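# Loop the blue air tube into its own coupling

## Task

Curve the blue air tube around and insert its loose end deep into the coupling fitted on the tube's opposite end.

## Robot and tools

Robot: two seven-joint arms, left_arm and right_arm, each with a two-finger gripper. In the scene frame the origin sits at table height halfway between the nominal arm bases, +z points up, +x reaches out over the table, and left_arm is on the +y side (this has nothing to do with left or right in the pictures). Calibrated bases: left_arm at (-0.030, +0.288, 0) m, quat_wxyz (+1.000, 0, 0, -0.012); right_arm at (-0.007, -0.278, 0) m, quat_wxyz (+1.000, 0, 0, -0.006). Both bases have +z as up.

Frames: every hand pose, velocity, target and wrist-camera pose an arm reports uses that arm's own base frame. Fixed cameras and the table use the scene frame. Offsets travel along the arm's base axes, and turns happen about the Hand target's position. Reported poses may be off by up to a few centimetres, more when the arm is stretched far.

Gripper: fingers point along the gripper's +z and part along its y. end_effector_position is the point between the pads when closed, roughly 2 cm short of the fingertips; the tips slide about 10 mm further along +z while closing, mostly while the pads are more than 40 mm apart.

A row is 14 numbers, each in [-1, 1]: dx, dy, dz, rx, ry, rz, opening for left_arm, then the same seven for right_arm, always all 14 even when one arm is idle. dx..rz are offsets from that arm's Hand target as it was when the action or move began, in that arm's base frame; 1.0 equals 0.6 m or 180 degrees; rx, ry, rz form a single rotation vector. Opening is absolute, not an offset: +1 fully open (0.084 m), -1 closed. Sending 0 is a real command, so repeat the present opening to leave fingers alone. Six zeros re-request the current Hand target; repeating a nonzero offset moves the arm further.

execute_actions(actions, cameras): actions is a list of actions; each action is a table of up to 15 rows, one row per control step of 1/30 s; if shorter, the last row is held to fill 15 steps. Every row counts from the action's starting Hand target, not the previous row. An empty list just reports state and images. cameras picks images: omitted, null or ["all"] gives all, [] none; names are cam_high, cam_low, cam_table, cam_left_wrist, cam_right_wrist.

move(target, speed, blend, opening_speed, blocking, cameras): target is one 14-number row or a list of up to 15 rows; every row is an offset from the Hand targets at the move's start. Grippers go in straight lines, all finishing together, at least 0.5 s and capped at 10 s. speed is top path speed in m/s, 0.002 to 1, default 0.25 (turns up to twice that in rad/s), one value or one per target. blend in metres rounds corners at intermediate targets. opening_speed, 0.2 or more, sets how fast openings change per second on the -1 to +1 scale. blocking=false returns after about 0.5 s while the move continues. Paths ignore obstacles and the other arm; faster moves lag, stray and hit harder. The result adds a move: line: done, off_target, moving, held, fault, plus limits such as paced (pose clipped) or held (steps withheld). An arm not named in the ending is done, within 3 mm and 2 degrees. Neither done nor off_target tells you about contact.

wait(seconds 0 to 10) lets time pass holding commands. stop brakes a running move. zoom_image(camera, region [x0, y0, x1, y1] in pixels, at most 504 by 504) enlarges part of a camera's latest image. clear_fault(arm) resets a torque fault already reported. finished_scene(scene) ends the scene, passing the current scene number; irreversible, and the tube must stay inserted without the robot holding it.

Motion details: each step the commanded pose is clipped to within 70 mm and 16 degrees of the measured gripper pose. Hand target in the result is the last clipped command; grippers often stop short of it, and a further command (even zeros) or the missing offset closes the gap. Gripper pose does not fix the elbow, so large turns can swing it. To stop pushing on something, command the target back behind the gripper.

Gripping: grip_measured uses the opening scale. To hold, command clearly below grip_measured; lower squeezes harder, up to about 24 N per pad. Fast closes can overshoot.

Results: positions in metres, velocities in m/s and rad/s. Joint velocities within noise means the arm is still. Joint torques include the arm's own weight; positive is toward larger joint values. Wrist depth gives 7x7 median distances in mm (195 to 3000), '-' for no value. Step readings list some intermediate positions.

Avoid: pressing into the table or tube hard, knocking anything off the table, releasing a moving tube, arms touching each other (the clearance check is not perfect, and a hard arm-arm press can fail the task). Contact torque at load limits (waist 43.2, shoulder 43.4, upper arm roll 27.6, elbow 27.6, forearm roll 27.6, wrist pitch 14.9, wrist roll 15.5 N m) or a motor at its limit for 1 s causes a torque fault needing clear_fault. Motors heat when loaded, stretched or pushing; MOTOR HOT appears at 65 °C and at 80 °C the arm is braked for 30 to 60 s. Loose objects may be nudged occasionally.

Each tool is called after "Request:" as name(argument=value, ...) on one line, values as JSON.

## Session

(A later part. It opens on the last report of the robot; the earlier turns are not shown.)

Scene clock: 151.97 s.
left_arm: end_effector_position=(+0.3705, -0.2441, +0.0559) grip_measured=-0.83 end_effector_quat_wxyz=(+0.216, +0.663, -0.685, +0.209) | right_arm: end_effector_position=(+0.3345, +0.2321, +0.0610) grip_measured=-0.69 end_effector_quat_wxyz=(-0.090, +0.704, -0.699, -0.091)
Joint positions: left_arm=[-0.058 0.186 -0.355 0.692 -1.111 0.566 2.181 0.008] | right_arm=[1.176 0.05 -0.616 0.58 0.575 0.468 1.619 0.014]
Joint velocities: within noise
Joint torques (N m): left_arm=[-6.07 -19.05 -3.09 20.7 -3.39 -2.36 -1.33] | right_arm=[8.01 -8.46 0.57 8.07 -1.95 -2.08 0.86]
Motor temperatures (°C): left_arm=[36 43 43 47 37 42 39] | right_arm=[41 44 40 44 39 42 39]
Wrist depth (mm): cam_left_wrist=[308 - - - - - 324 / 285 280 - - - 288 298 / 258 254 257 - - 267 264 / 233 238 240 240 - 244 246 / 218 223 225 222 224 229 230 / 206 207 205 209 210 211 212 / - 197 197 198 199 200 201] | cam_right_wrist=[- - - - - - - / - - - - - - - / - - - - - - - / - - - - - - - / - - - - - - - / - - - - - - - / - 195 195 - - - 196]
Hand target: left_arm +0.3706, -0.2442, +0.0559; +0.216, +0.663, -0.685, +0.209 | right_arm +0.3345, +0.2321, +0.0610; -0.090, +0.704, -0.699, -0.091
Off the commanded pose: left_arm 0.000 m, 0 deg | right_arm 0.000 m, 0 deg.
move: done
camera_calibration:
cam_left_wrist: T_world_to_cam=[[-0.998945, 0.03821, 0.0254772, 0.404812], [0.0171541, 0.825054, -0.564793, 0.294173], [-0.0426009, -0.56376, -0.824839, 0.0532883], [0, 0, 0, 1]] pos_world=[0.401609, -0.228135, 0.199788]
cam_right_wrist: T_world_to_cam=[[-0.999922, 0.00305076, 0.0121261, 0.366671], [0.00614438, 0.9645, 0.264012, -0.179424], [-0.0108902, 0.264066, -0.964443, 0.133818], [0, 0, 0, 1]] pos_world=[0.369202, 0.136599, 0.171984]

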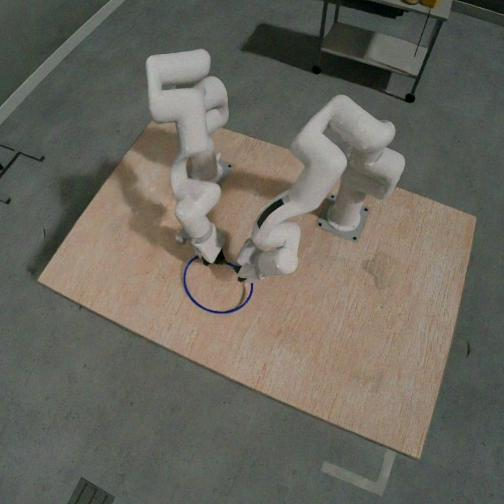

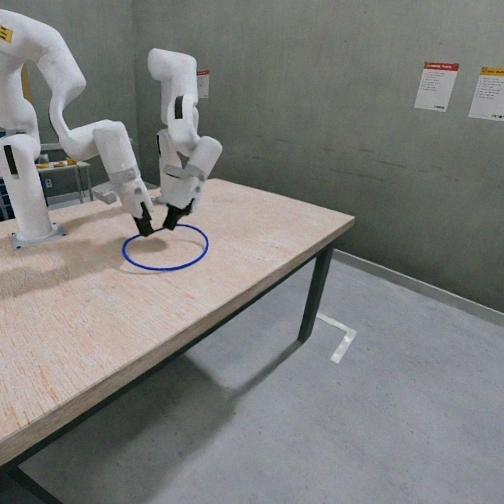

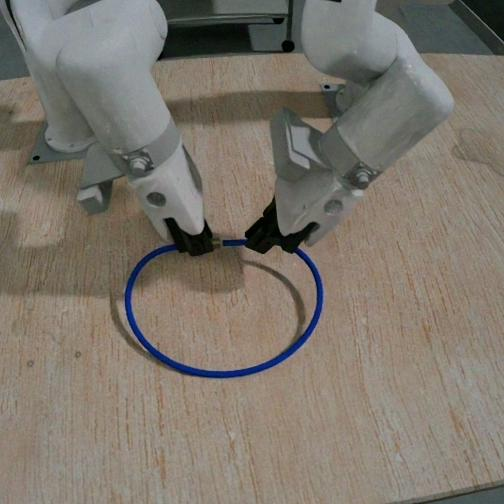

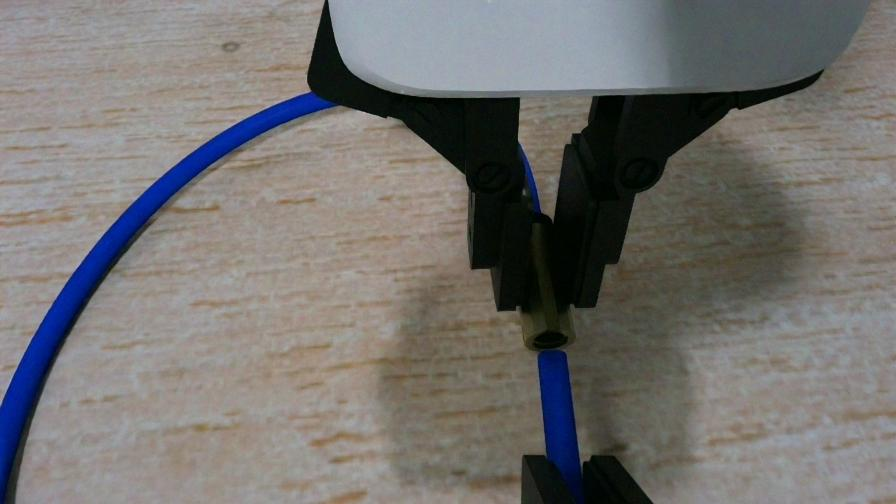

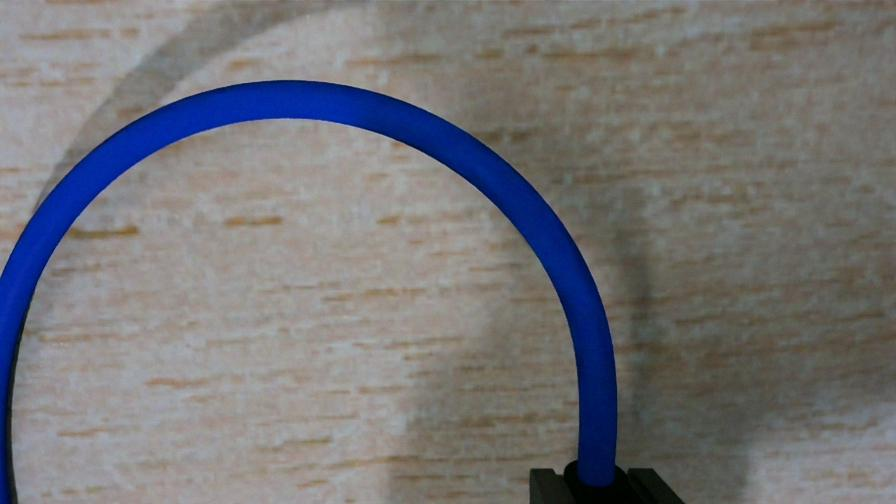

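Request:
move(target=[0.0007,-0.0067,0.0002,0,0,0,-1,0,0,0,0,0,0,-1], speed=0.02)

Request:
zoom_image(camera="cam_left_wrist", region=[490, 270, 610, 430])

Request:
zoom_image(camera="cam_table", region=[208, 234, 232, 252])

Request:
zoom_image(camera="cam_low", region=[145, 215, 175, 245])

Scene clock: 157.40 s.
left_arm: end_effector_position=(+0.3710, -0.2481, +0.0561) grip_measured=-0.83 end_effector_quat_wxyz=(+0.216, +0.663, -0.685, +0.209) | right_arm: end_effector_position=(+0.3345, +0.2321, +0.0610) grip_measured=-0.69 end_effector_quat_wxyz=(-0.090, +0.704, -0.699, -0.091)
Joint positions: left_arm=[-0.064 0.191 -0.359 0.697 -1.112 0.56 2.174 0.008] | right_arm=[1.176 0.05 -0.616 0.58 0.575 0.468 1.619 0.014]
Joint velocities: within noise
Joint torques (N m): left_arm=[-6.58 -19.15 -3.18 20.74 -3.34 -2.33 -1.42] | right_arm=[7.93 -10.94 0.67 7.99 -1.75 -2.09 0.82]
Motor temperatures (°C): left_arm=[36 42 43 48 37 42 39] | right_arm=[41 44 40 44 39 42 39]
Wrist depth (mm): cam_left_wrist=[309 - - - - - 325 / 285 273 - - - - 292 / 259 249 256 - - 267 264 / 237 238 240 - - 245 246 / 219 224 225 222 224 229 230 / 206 207 205 209 210 212 213 / - 197 197 198 200 200 201] | cam_right_wrist=[- - - - - - - / - - - - - - - / - - - - - - - / - - - - - - - / - - - - - - - / - - - - - - - / - 195 195 - - - 196]
Hand target: left_arm +0.3710, -0.2482, +0.0561; +0.216, +0.663, -0.685, +0.209 | right_arm +0.3345, +0.2321, +0.0610; -0.090, +0.704, -0.699, -0.091
Off the commanded pose: left_arm 0.000 m, 0 deg | right_arm 0.000 m, 0 deg.
move: done
camera_calibration:
cam_left_wrist: T_world_to_cam=[[-0.998945, 0.03821, 0.0254772, 0.405358], [0.0171541, 0.825054, -0.564793, 0.297441], [-0.0426009, -0.56376, -0.824839, 0.0511891], [0, 0, 0, 1]] pos_world=[0.402009, -0.232035, 0.199888]
cam_right_wrist: T_world_to_cam=[[-0.999922, 0.00305076, 0.0121261, 0.366671], [0.00614438, 0.9645, 0.264012, -0.179424], [-0.0108902, 0.264066, -0.964443, 0.133818], [0, 0, 0, 1]] pos_world=[0.369202, 0.136599, 0.171984]

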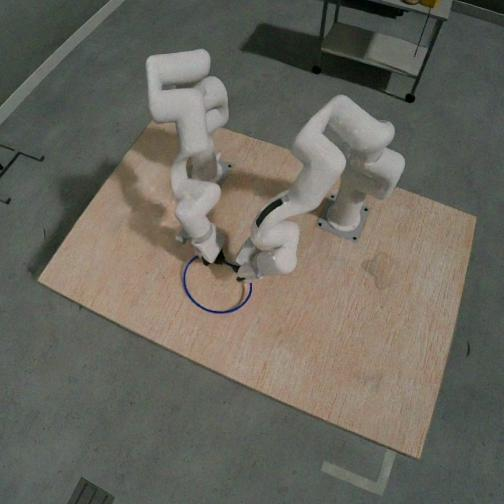

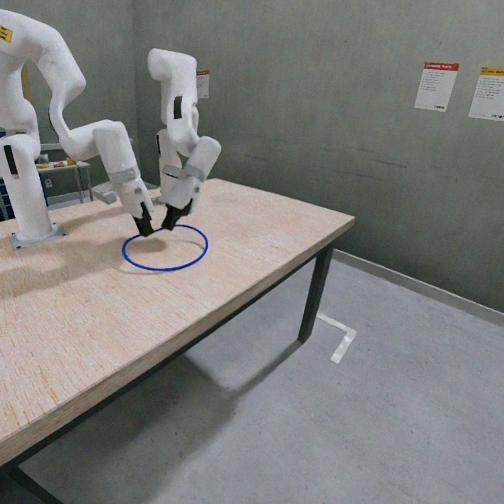

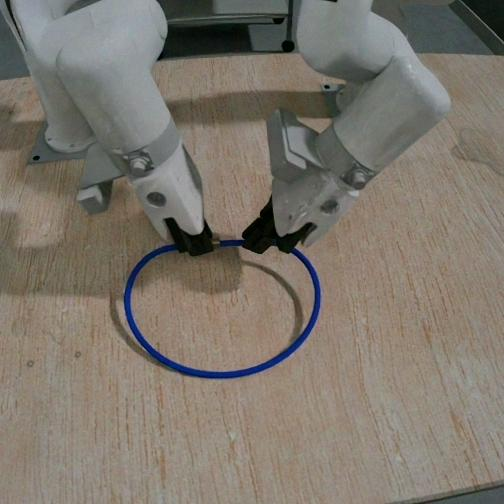

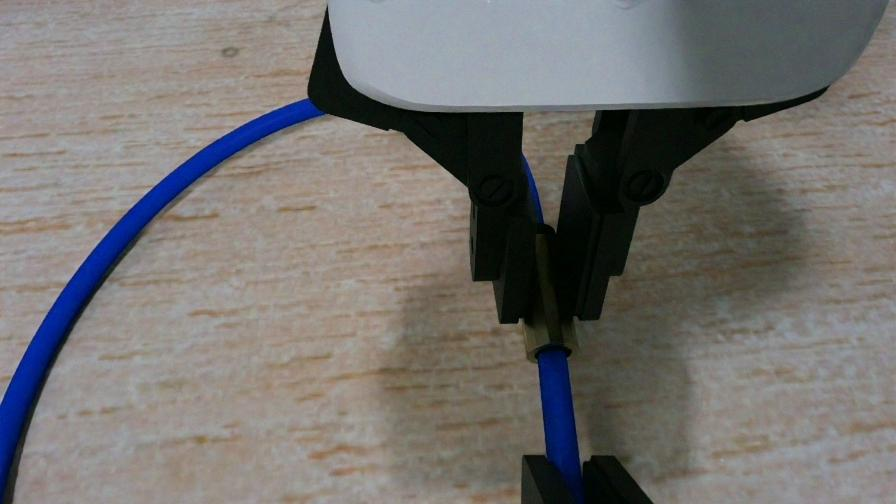

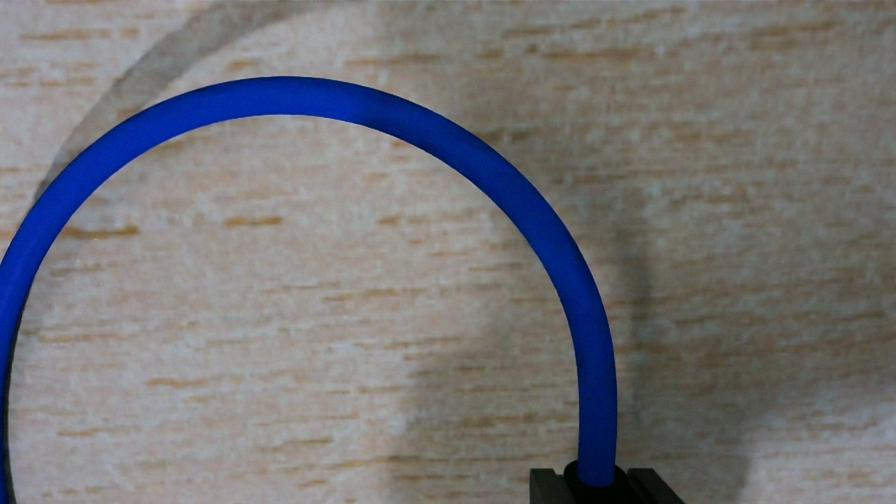

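Scaled by 3.150 from the camera's 896x504 image, which has a finer 1280x720 frame.

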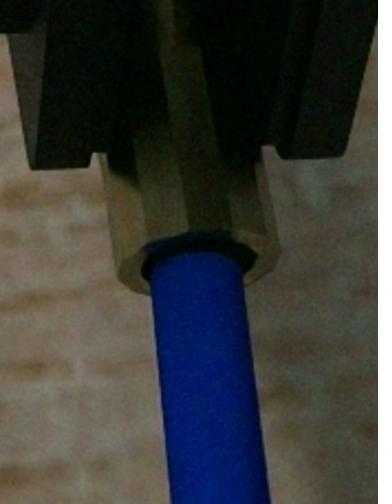

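Scaled by 21.000 from the camera's 504x504 image, which has a finer 720x720 frame.

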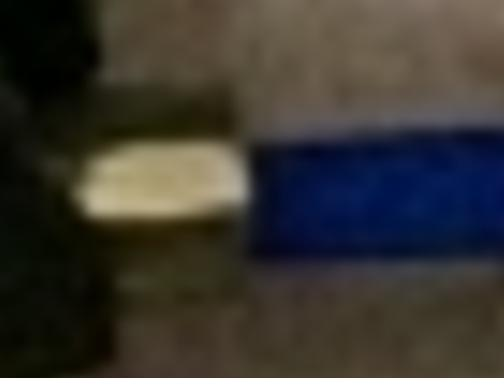

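Scaled by 16.800 from the camera's 504x504 image, which has a finer 720x720 frame.

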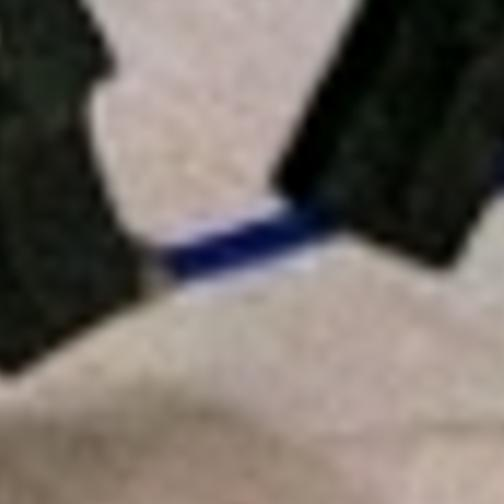

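Request:
move(target=[0.0000,-0.0083,0.0000,0,0,0,-1,0,0,0,0,0,0,-1], speed=0.02)

Request:
zoom_image(camera="cam_left_wrist", region=[490, 270, 610, 430])

Request:
zoom_image(camera="cam_table", region=[208, 234, 232, 252])

Scene clock: 161.33 s.
left_arm: end_effector_position=(+0.3710, -0.2531, +0.0561) grip_measured=-0.83 end_effector_quat_wxyz=(+0.216, +0.663, -0.685, +0.209) | right_arm: end_effector_position=(+0.3345, +0.2321, +0.0610) grip_measured=-0.69 end_effector_quat_wxyz=(-0.090, +0.704, -0.699, -0.091)
Joint positions: left_arm=[-0.072 0.197 -0.365 0.703 -1.115 0.552 2.166 0.008] | right_arm=[1.176 0.05 -0.616 0.58 0.575 0.468 1.619 0.014]
Joint velocities: within noise
Joint torques (N m): left_arm=[-6.69 -19.02 -3.35 20.88 -3.22 -2.51 -1.46] | right_arm=[8.23 -12.96 0.47 8.32 -1.56 -2.14 0.82]
Motor temperatures (°C): left_arm=[36 42 43 48 37 42 39] | right_arm=[41 44 40 44 39 42 39]
Wrist depth (mm): cam_left_wrist=[309 - - - - - 326 / 285 - - - - - 291 / 258 250 256 - - 262 264 / 237 238 240 - - 244 246 / 219 223 225 222 224 229 230 / 206 207 205 209 207 211 212 / - 197 198 198 199 200 201] | cam_right_wrist=[- - - - - - - / - - - - - - - / - - - - - - - / - - - - - - - / - - - - - - - / - - - - - - - / - 195 195 - - - 196]
Hand target: left_arm +0.3710, -0.2532, +0.0561; +0.216, +0.663, -0.685, +0.209 | right_arm +0.3345, +0.2321, +0.0610; -0.090, +0.704, -0.699, -0.091
Off the commanded pose: left_arm 0.000 m, 0 deg | right_arm 0.000 m, 0 deg.
move: done
camera_calibration:
cam_left_wrist: T_world_to_cam=[[-0.998945, 0.03821, 0.0254772, 0.405549], [0.0171541, 0.825054, -0.564793, 0.301566], [-0.0426009, -0.56376, -0.824839, 0.0483703], [0, 0, 0, 1]] pos_world=[0.402009, -0.237035, 0.199888]
cam_right_wrist: T_world_to_cam=[[-0.999922, 0.00305076, 0.0121261, 0.366671], [0.00614438, 0.9645, 0.264012, -0.179424], [-0.0108902, 0.264066, -0.964443, 0.133818], [0, 0, 0, 1]] pos_world=[0.369202, 0.136599, 0.171984]

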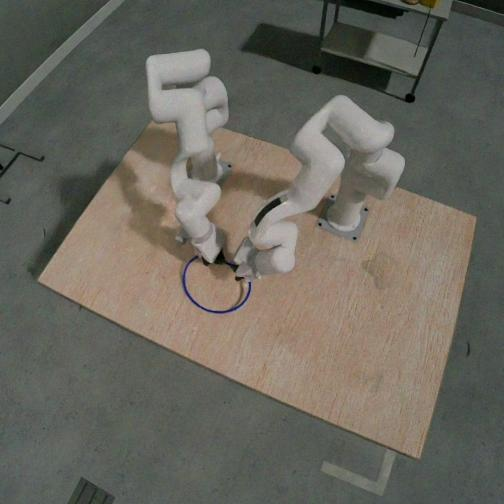

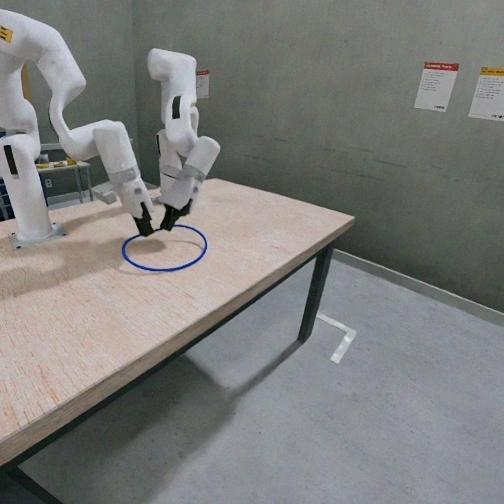

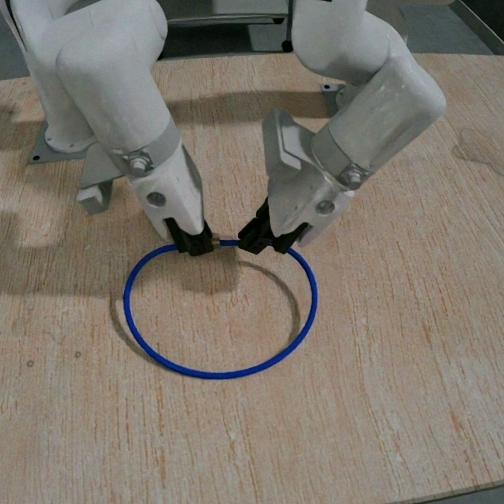

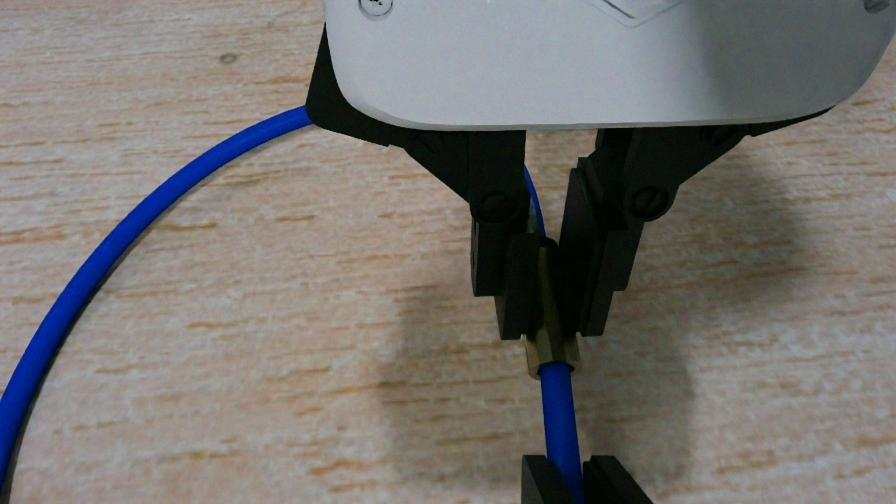

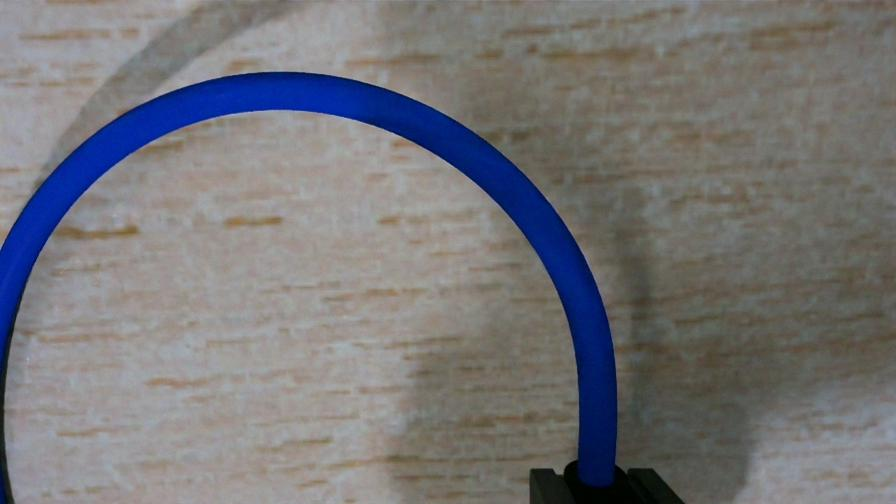

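Scaled by 3.150 from the camera's 896x504 image, which has a finer 1280x720 frame.

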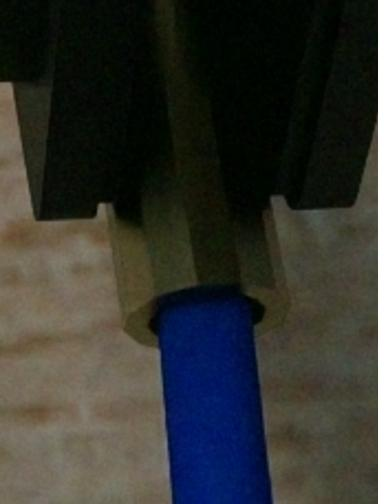

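Scaled by 21.000 from the camera's 504x504 image, which has a finer 720x720 frame.

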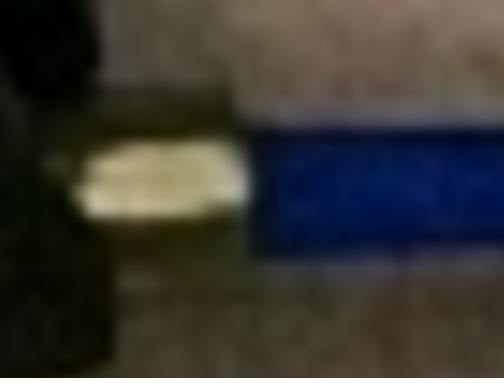

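Request:
move(target=[0.0000,-0.0083,0.0000,0,0,0,-1,0,0,0,0,0,0,-1], speed=0.02)

Request:
zoom_image(camera="cam_left_wrist", region=[490, 270, 610, 430])

Request:
zoom_image(camera="cam_table", region=[208, 234, 232, 252])

Scene clock: 164.20 s.
left_arm: end_effector_position=(+0.3710, -0.2580, +0.0560) grip_measured=-0.83 end_effector_quat_wxyz=(+0.216, +0.663, -0.685, +0.209) | right_arm: end_effector_position=(+0.3345, +0.2321, +0.0610) grip_measured=-0.69 end_effector_quat_wxyz=(-0.090, +0.704, -0.699, -0.091)
Joint positions: left_arm=[-0.079 0.202 -0.37 0.709 -1.118 0.544 2.159 0.008] | right_arm=[1.176 0.05 -0.616 0.58 0.575 0.468 1.619 0.014]
Joint velocities: within noise
Joint torques (N m): left_arm=[-7.25 -19.06 -4.08 21.89 -3.59 -2.17 -1.22] | right_arm=[7.85 -13.39 0.53 10.03 -1.52 -2.01 0.8]
Motor temperatures (°C): left_arm=[36 42 43 49 37 42 39] | right_arm=[41 44 40 44 39 42 39]
Wrist depth (mm): cam_left_wrist=[308 - - - - - - / 279 - - - - - 291 / 259 255 - - - 262 264 / 237 238 240 - - 244 245 / 219 224 225 222 224 229 230 / 206 207 205 209 207 211 212 / - 196 197 198 199 200 201] | cam_right_wrist=[- - - - - - - / - - - - - - - / - - - - - - - / - - - - - - - / - - - - - - - / - - - - - - - / - 195 195 - - - 196]
Hand target: left_arm +0.3710, -0.2582, +0.0561; +0.216, +0.663, -0.685, +0.209 | right_arm +0.3345, +0.2321, +0.0610; -0.090, +0.704, -0.699, -0.091
Off the commanded pose: left_arm 0.000 m, 0 deg | right_arm 0.000 m, 0 deg.
move: done
camera_calibration:
cam_left_wrist: T_world_to_cam=[[-0.998947, 0.0381261, 0.0255322, 0.40571], [0.0170562, 0.825089, -0.564745, 0.30573], [-0.0425978, -0.563714, -0.824871, 0.0455676], [0, 0, 0, 1]] pos_world=[0.402009, -0.242035, 0.199888]
cam_right_wrist: T_world_to_cam=[[-0.999922, 0.00305076, 0.0121261, 0.366671], [0.00614438, 0.9645, 0.264012, -0.179424], [-0.0108902, 0.264066, -0.964443, 0.133818], [0, 0, 0, 1]] pos_world=[0.369202, 0.136599, 0.171984]

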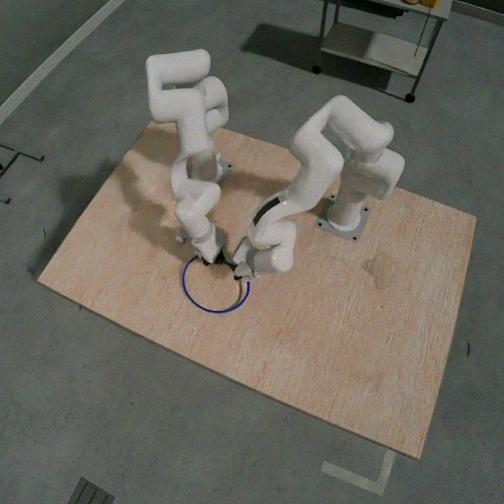

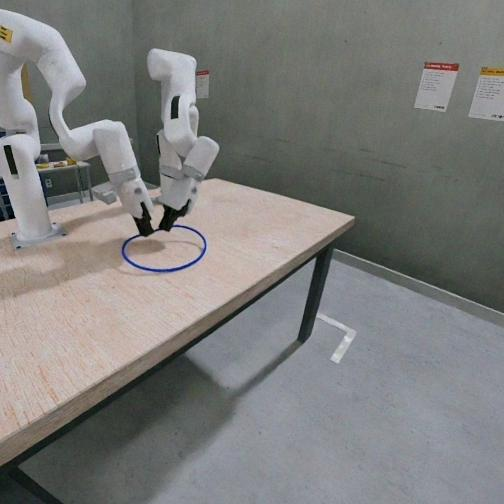

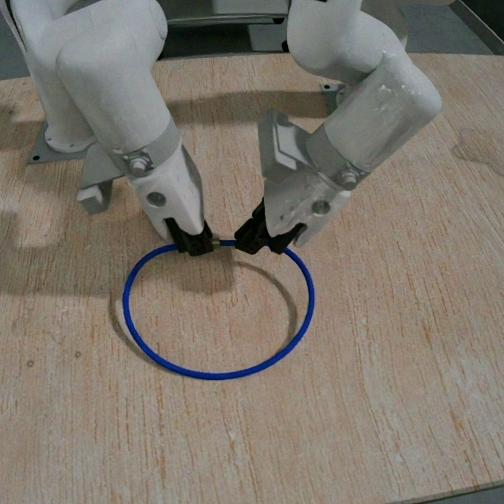

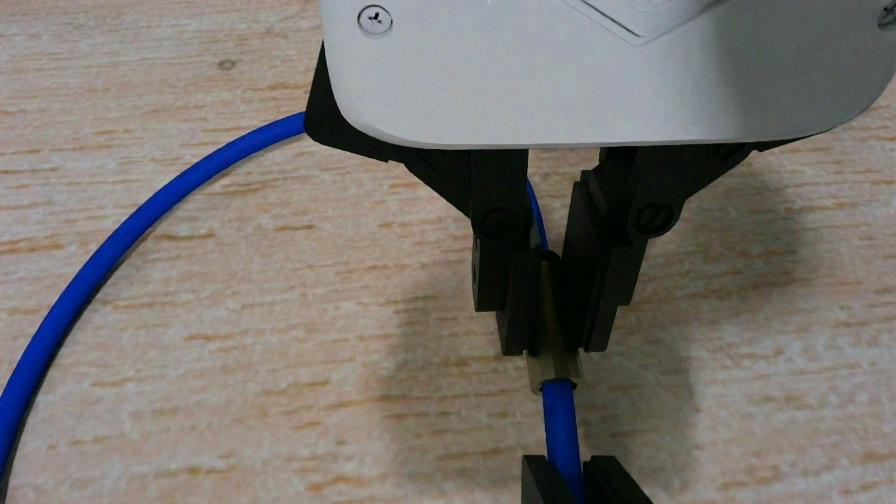

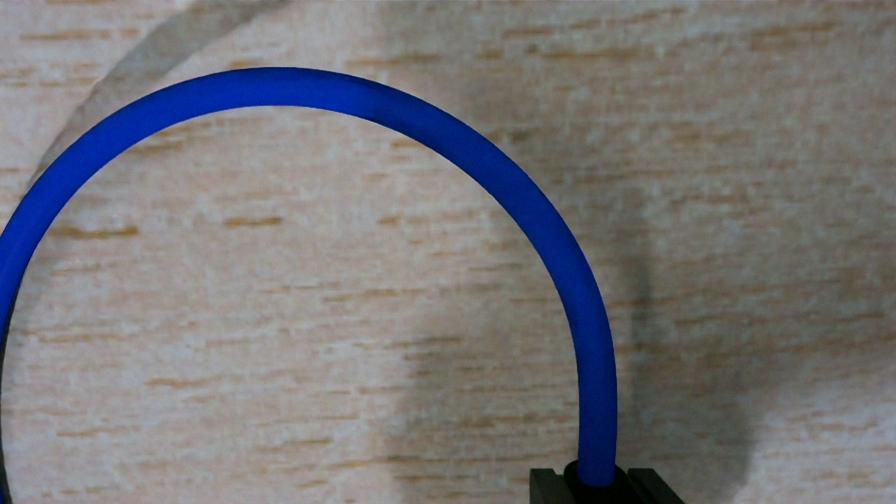

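Scaled by 3.150 from the camera's 896x504 image, which has a finer 1280x720 frame.

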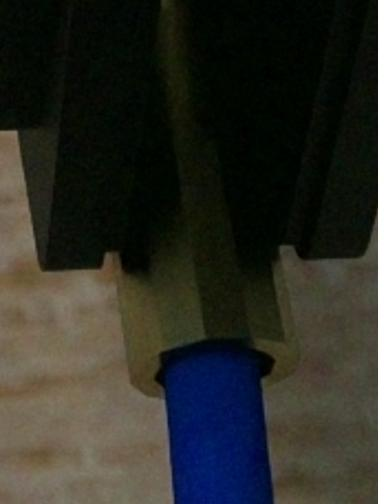

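Scaled by 21.000 from the camera's 504x504 image, which has a finer 720x720 frame.

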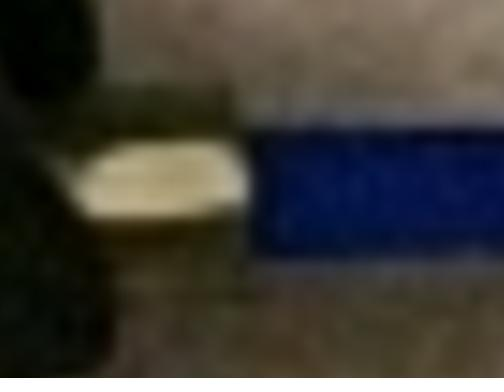

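Request:
move(target=[0.0000,-0.0067,0.0000,0,0,0,-1,0,0,0,0,0,0,-1], speed=0.015)

Request:
zoom_image(camera="cam_left_wrist", region=[490, 310, 610, 470])

Request:
zoom_image(camera="cam_table", region=[208, 234, 232, 252])

Scene clock: 167.27 s.
left_arm: end_effector_position=(+0.3710, -0.2621, +0.0561) grip_measured=-0.83 end_effector_quat_wxyz=(+0.216, +0.663, -0.685, +0.209) | right_arm: end_effector_position=(+0.3345, +0.2321, +0.0610) grip_measured=-0.69 end_effector_quat_wxyz=(-0.090, +0.704, -0.699, -0.091)
Joint positions: left_arm=[-0.086 0.207 -0.375 0.714 -1.12 0.538 2.152 0.008] | right_arm=[1.176 0.05 -0.616 0.58 0.575 0.468 1.619 0.014]
Joint velocities: within noise
Joint torques (N m): left_arm=[-8.12 -19.57 -4.89 23.6 -3.86 -1.96 -1.28] | right_arm=[7.81 -13.46 0.5 11.75 -1.47 -1.87 0.72]
Motor temperatures (°C): left_arm=[36 42 43 49 37 42 39] | right_arm=[41 44 40 44 39 42 39]
Wrist depth (mm): cam_left_wrist=[308 - - - - - - / 279 - - - - - 291 / 258 254 - - - 261 263 / 237 238 239 - - 244 246 / 218 223 225 222 224 229 229 / 207 207 205 209 207 211 212 / - 196 197 198 200 200 201] | cam_right_wrist=[- - - - - - - / - - - - - - - / - - - - - - - / - - - - - - - / - - - - - - - / - - - - - - - / - 195 195 - - - 196]
Hand target: left_arm +0.3710, -0.2622, +0.0561; +0.216, +0.663, -0.685, +0.209 | right_arm +0.3345, +0.2321, +0.0610; -0.090, +0.704, -0.699, -0.091
Off the commanded pose: left_arm 0.000 m, 0 deg | right_arm 0.000 m, 0 deg.
move: done
camera_calibration:
cam_left_wrist: T_world_to_cam=[[-0.998941, 0.0382662, 0.0255597, 0.405888], [0.0171539, 0.825053, -0.564794, 0.308992], [-0.0427007, -0.563758, -0.824836, 0.0433367], [0, 0, 0, 1]] pos_world=[0.402008, -0.246035, 0.199888]
cam_right_wrist: T_world_to_cam=[[-0.999922, 0.00305076, 0.0121261, 0.366671], [0.00614438, 0.9645, 0.264012, -0.179424], [-0.0108902, 0.264066, -0.964443, 0.133818], [0, 0, 0, 1]] pos_world=[0.369202, 0.136599, 0.171984]

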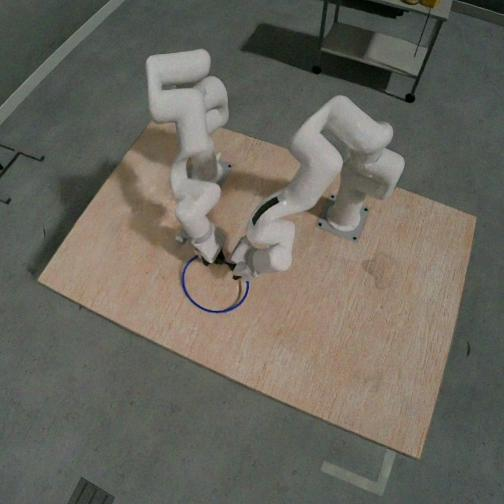

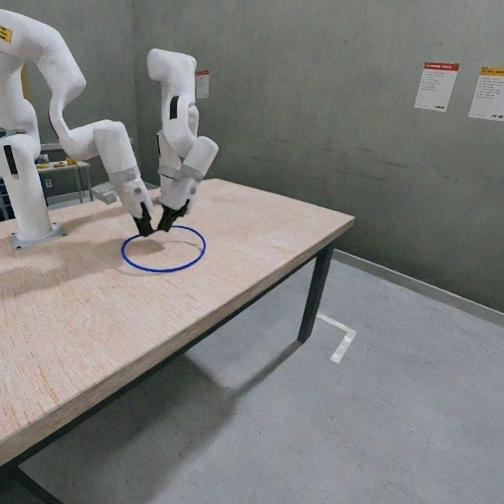

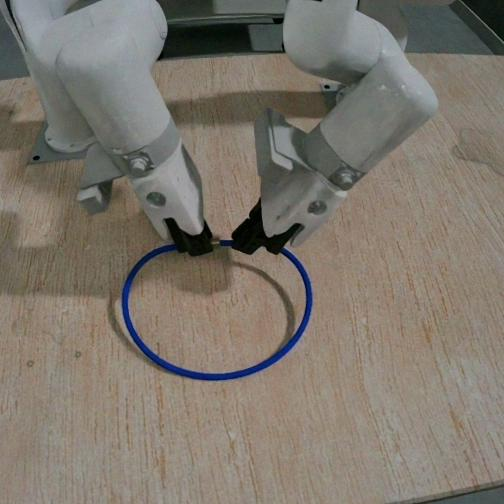

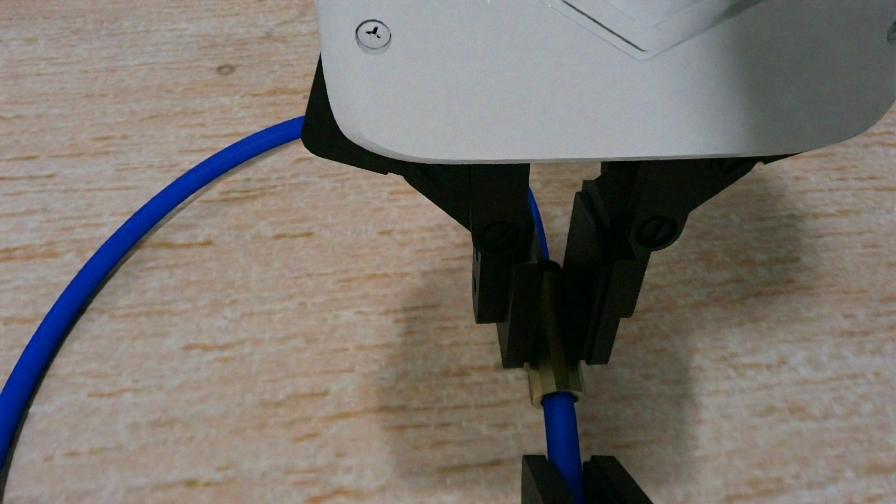

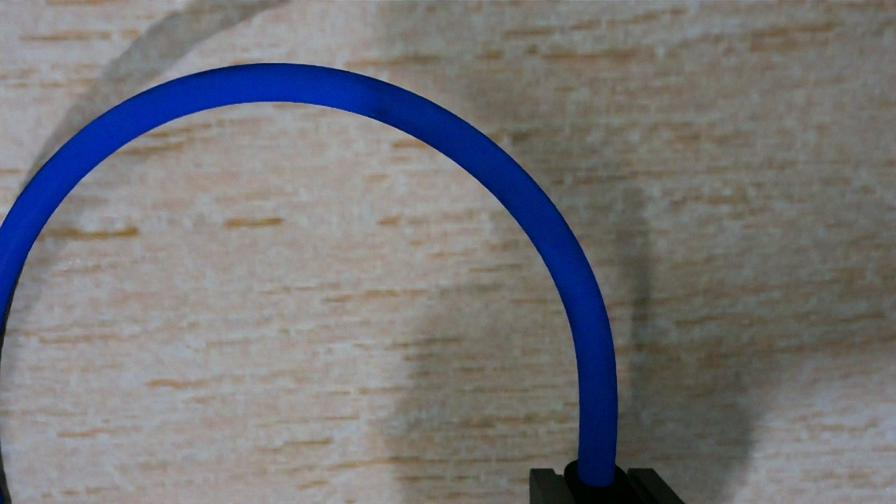

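Scaled by 3.150 from the camera's 896x504 image, which has a finer 1280x720 frame.

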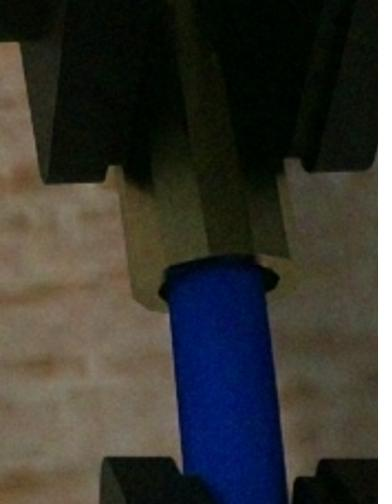

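Scaled by 21.000 from the camera's 504x504 image, which has a finer 720x720 frame.

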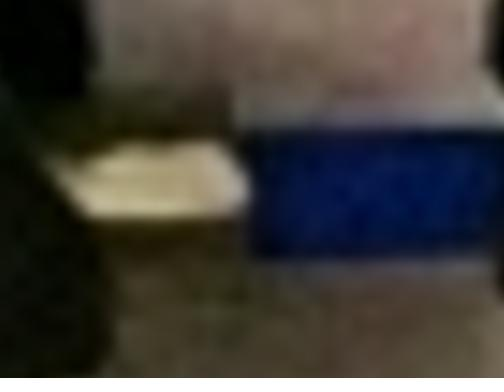

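Request:
move(target=[0.0000,-0.0050,0.0000,0,0,0,-1,0,0,0,0,0,0,-1], speed=0.015)

Request:
zoom_image(camera="cam_left_wrist", region=[490, 330, 610, 490])

Request:
zoom_image(camera="cam_table", region=[208, 234, 232, 252])

Scene clock: 170.87 s.
left_arm: end_effector_position=(+0.3710, -0.2651, +0.0561) grip_measured=-0.83 end_effector_quat_wxyz=(+0.216, +0.663, -0.685, +0.209) | right_arm: end_effector_position=(+0.3345, +0.2321, +0.0610) grip_measured=-0.69 end_effector_quat_wxyz=(-0.090, +0.704, -0.699, -0.091)
Joint positions: left_arm=[-0.09 0.21 -0.378 0.718 -1.121 0.533 2.147 0.008] | right_arm=[1.176 0.05 -0.616 0.58 0.575 0.468 1.619 0.014]
Joint velocities: within noise
Joint torques (N m): left_arm=[-7.86 -19.58 -4.88 23.8 -3.79 -1.95 -1.35] | right_arm=[7.7 -13.46 0.65 12.82 -1.29 -0.37 0.64]
Motor temperatures (°C): left_arm=[36 42 43 50 37 42 39] | right_arm=[41 44 40 45 39 42 39]
Wrist depth (mm): cam_left_wrist=[- - - - - - - / 284 - - - - - 291 / 258 250 - - - 262 264 / 237 238 239 - - 244 246 / 218 224 225 - 224 229 230 / 206 207 205 206 207 211 212 / - 196 197 198 199 200 201] | cam_right_wrist=[- - - - - - - / - - - - - - - / - - - - - - - / - - - - - - - / - - - - - - - / - - - - - - - / - 195 195 - - - 196]
Hand target: left_arm +0.3710, -0.2652, +0.0561; +0.216, +0.663, -0.685, +0.209 | right_arm +0.3345, +0.2321, +0.0610; -0.090, +0.704, -0.699, -0.091
Off the commanded pose: left_arm 0.000 m, 0 deg | right_arm 0.000 m, 0 deg.
move: done
camera_calibration:
cam_left_wrist: T_world_to_cam=[[-0.998941, 0.0382689, 0.0255579, 0.406004], [0.0171571, 0.825053, -0.564794, 0.311466], [-0.0427007, -0.563758, -0.824836, 0.0416454], [0, 0, 0, 1]] pos_world=[0.402008, -0.249035, 0.199888]
cam_right_wrist: T_world_to_cam=[[-0.999922, 0.00305076, 0.0121261, 0.366671], [0.00614438, 0.9645, 0.264012, -0.179424], [-0.0108902, 0.264066, -0.964443, 0.133818], [0, 0, 0, 1]] pos_world=[0.369202, 0.136599, 0.171984]

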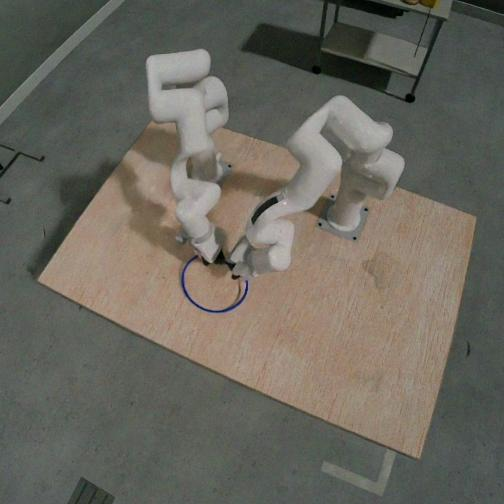

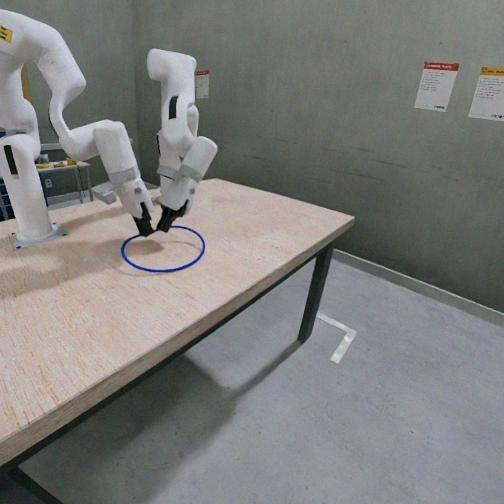

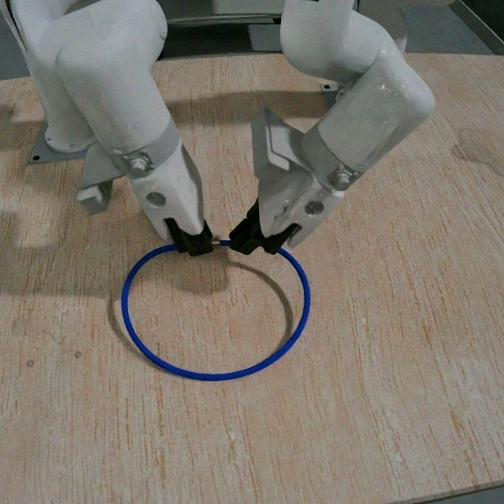

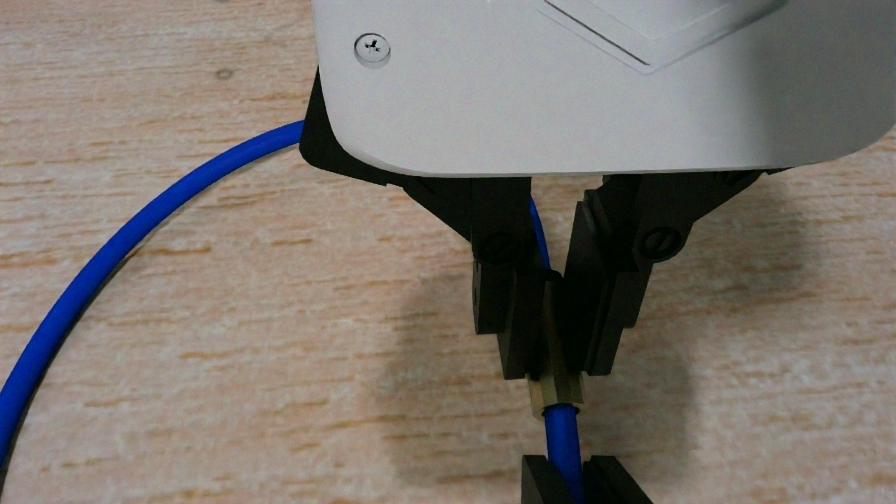

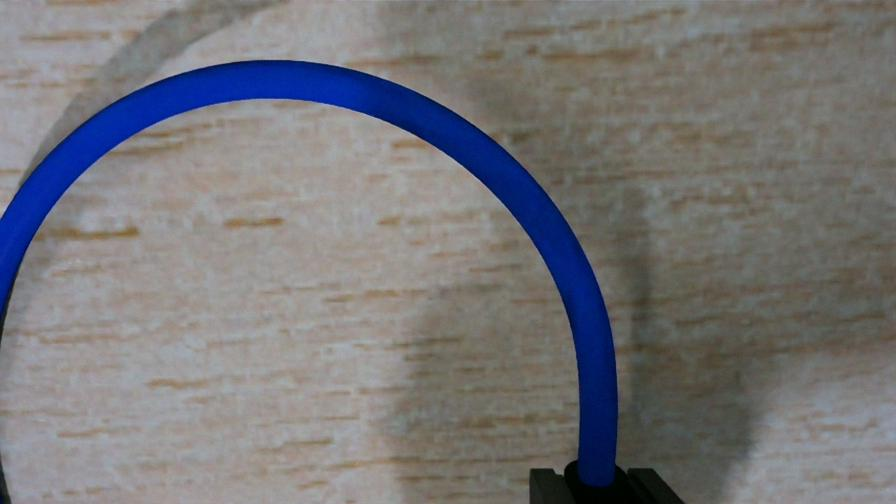

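Scaled by 3.150 from the camera's 896x504 image, which has a finer 1280x720 frame.

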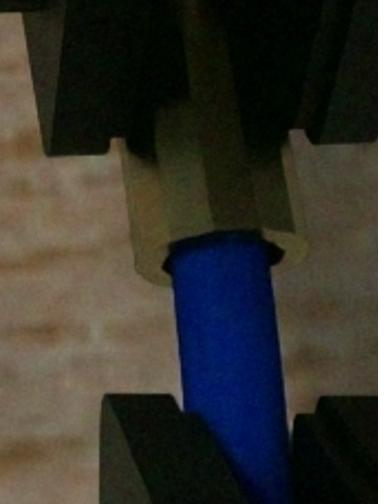

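Scaled by 21.000 from the camera's 504x504 image, which has a finer 720x720 frame.

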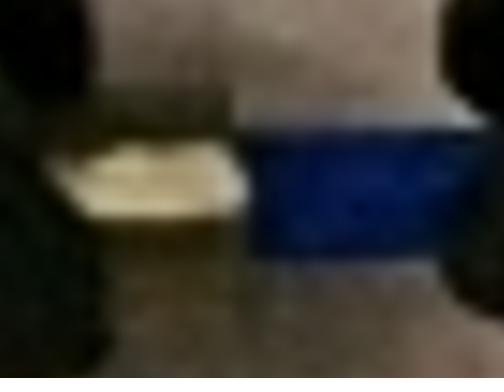

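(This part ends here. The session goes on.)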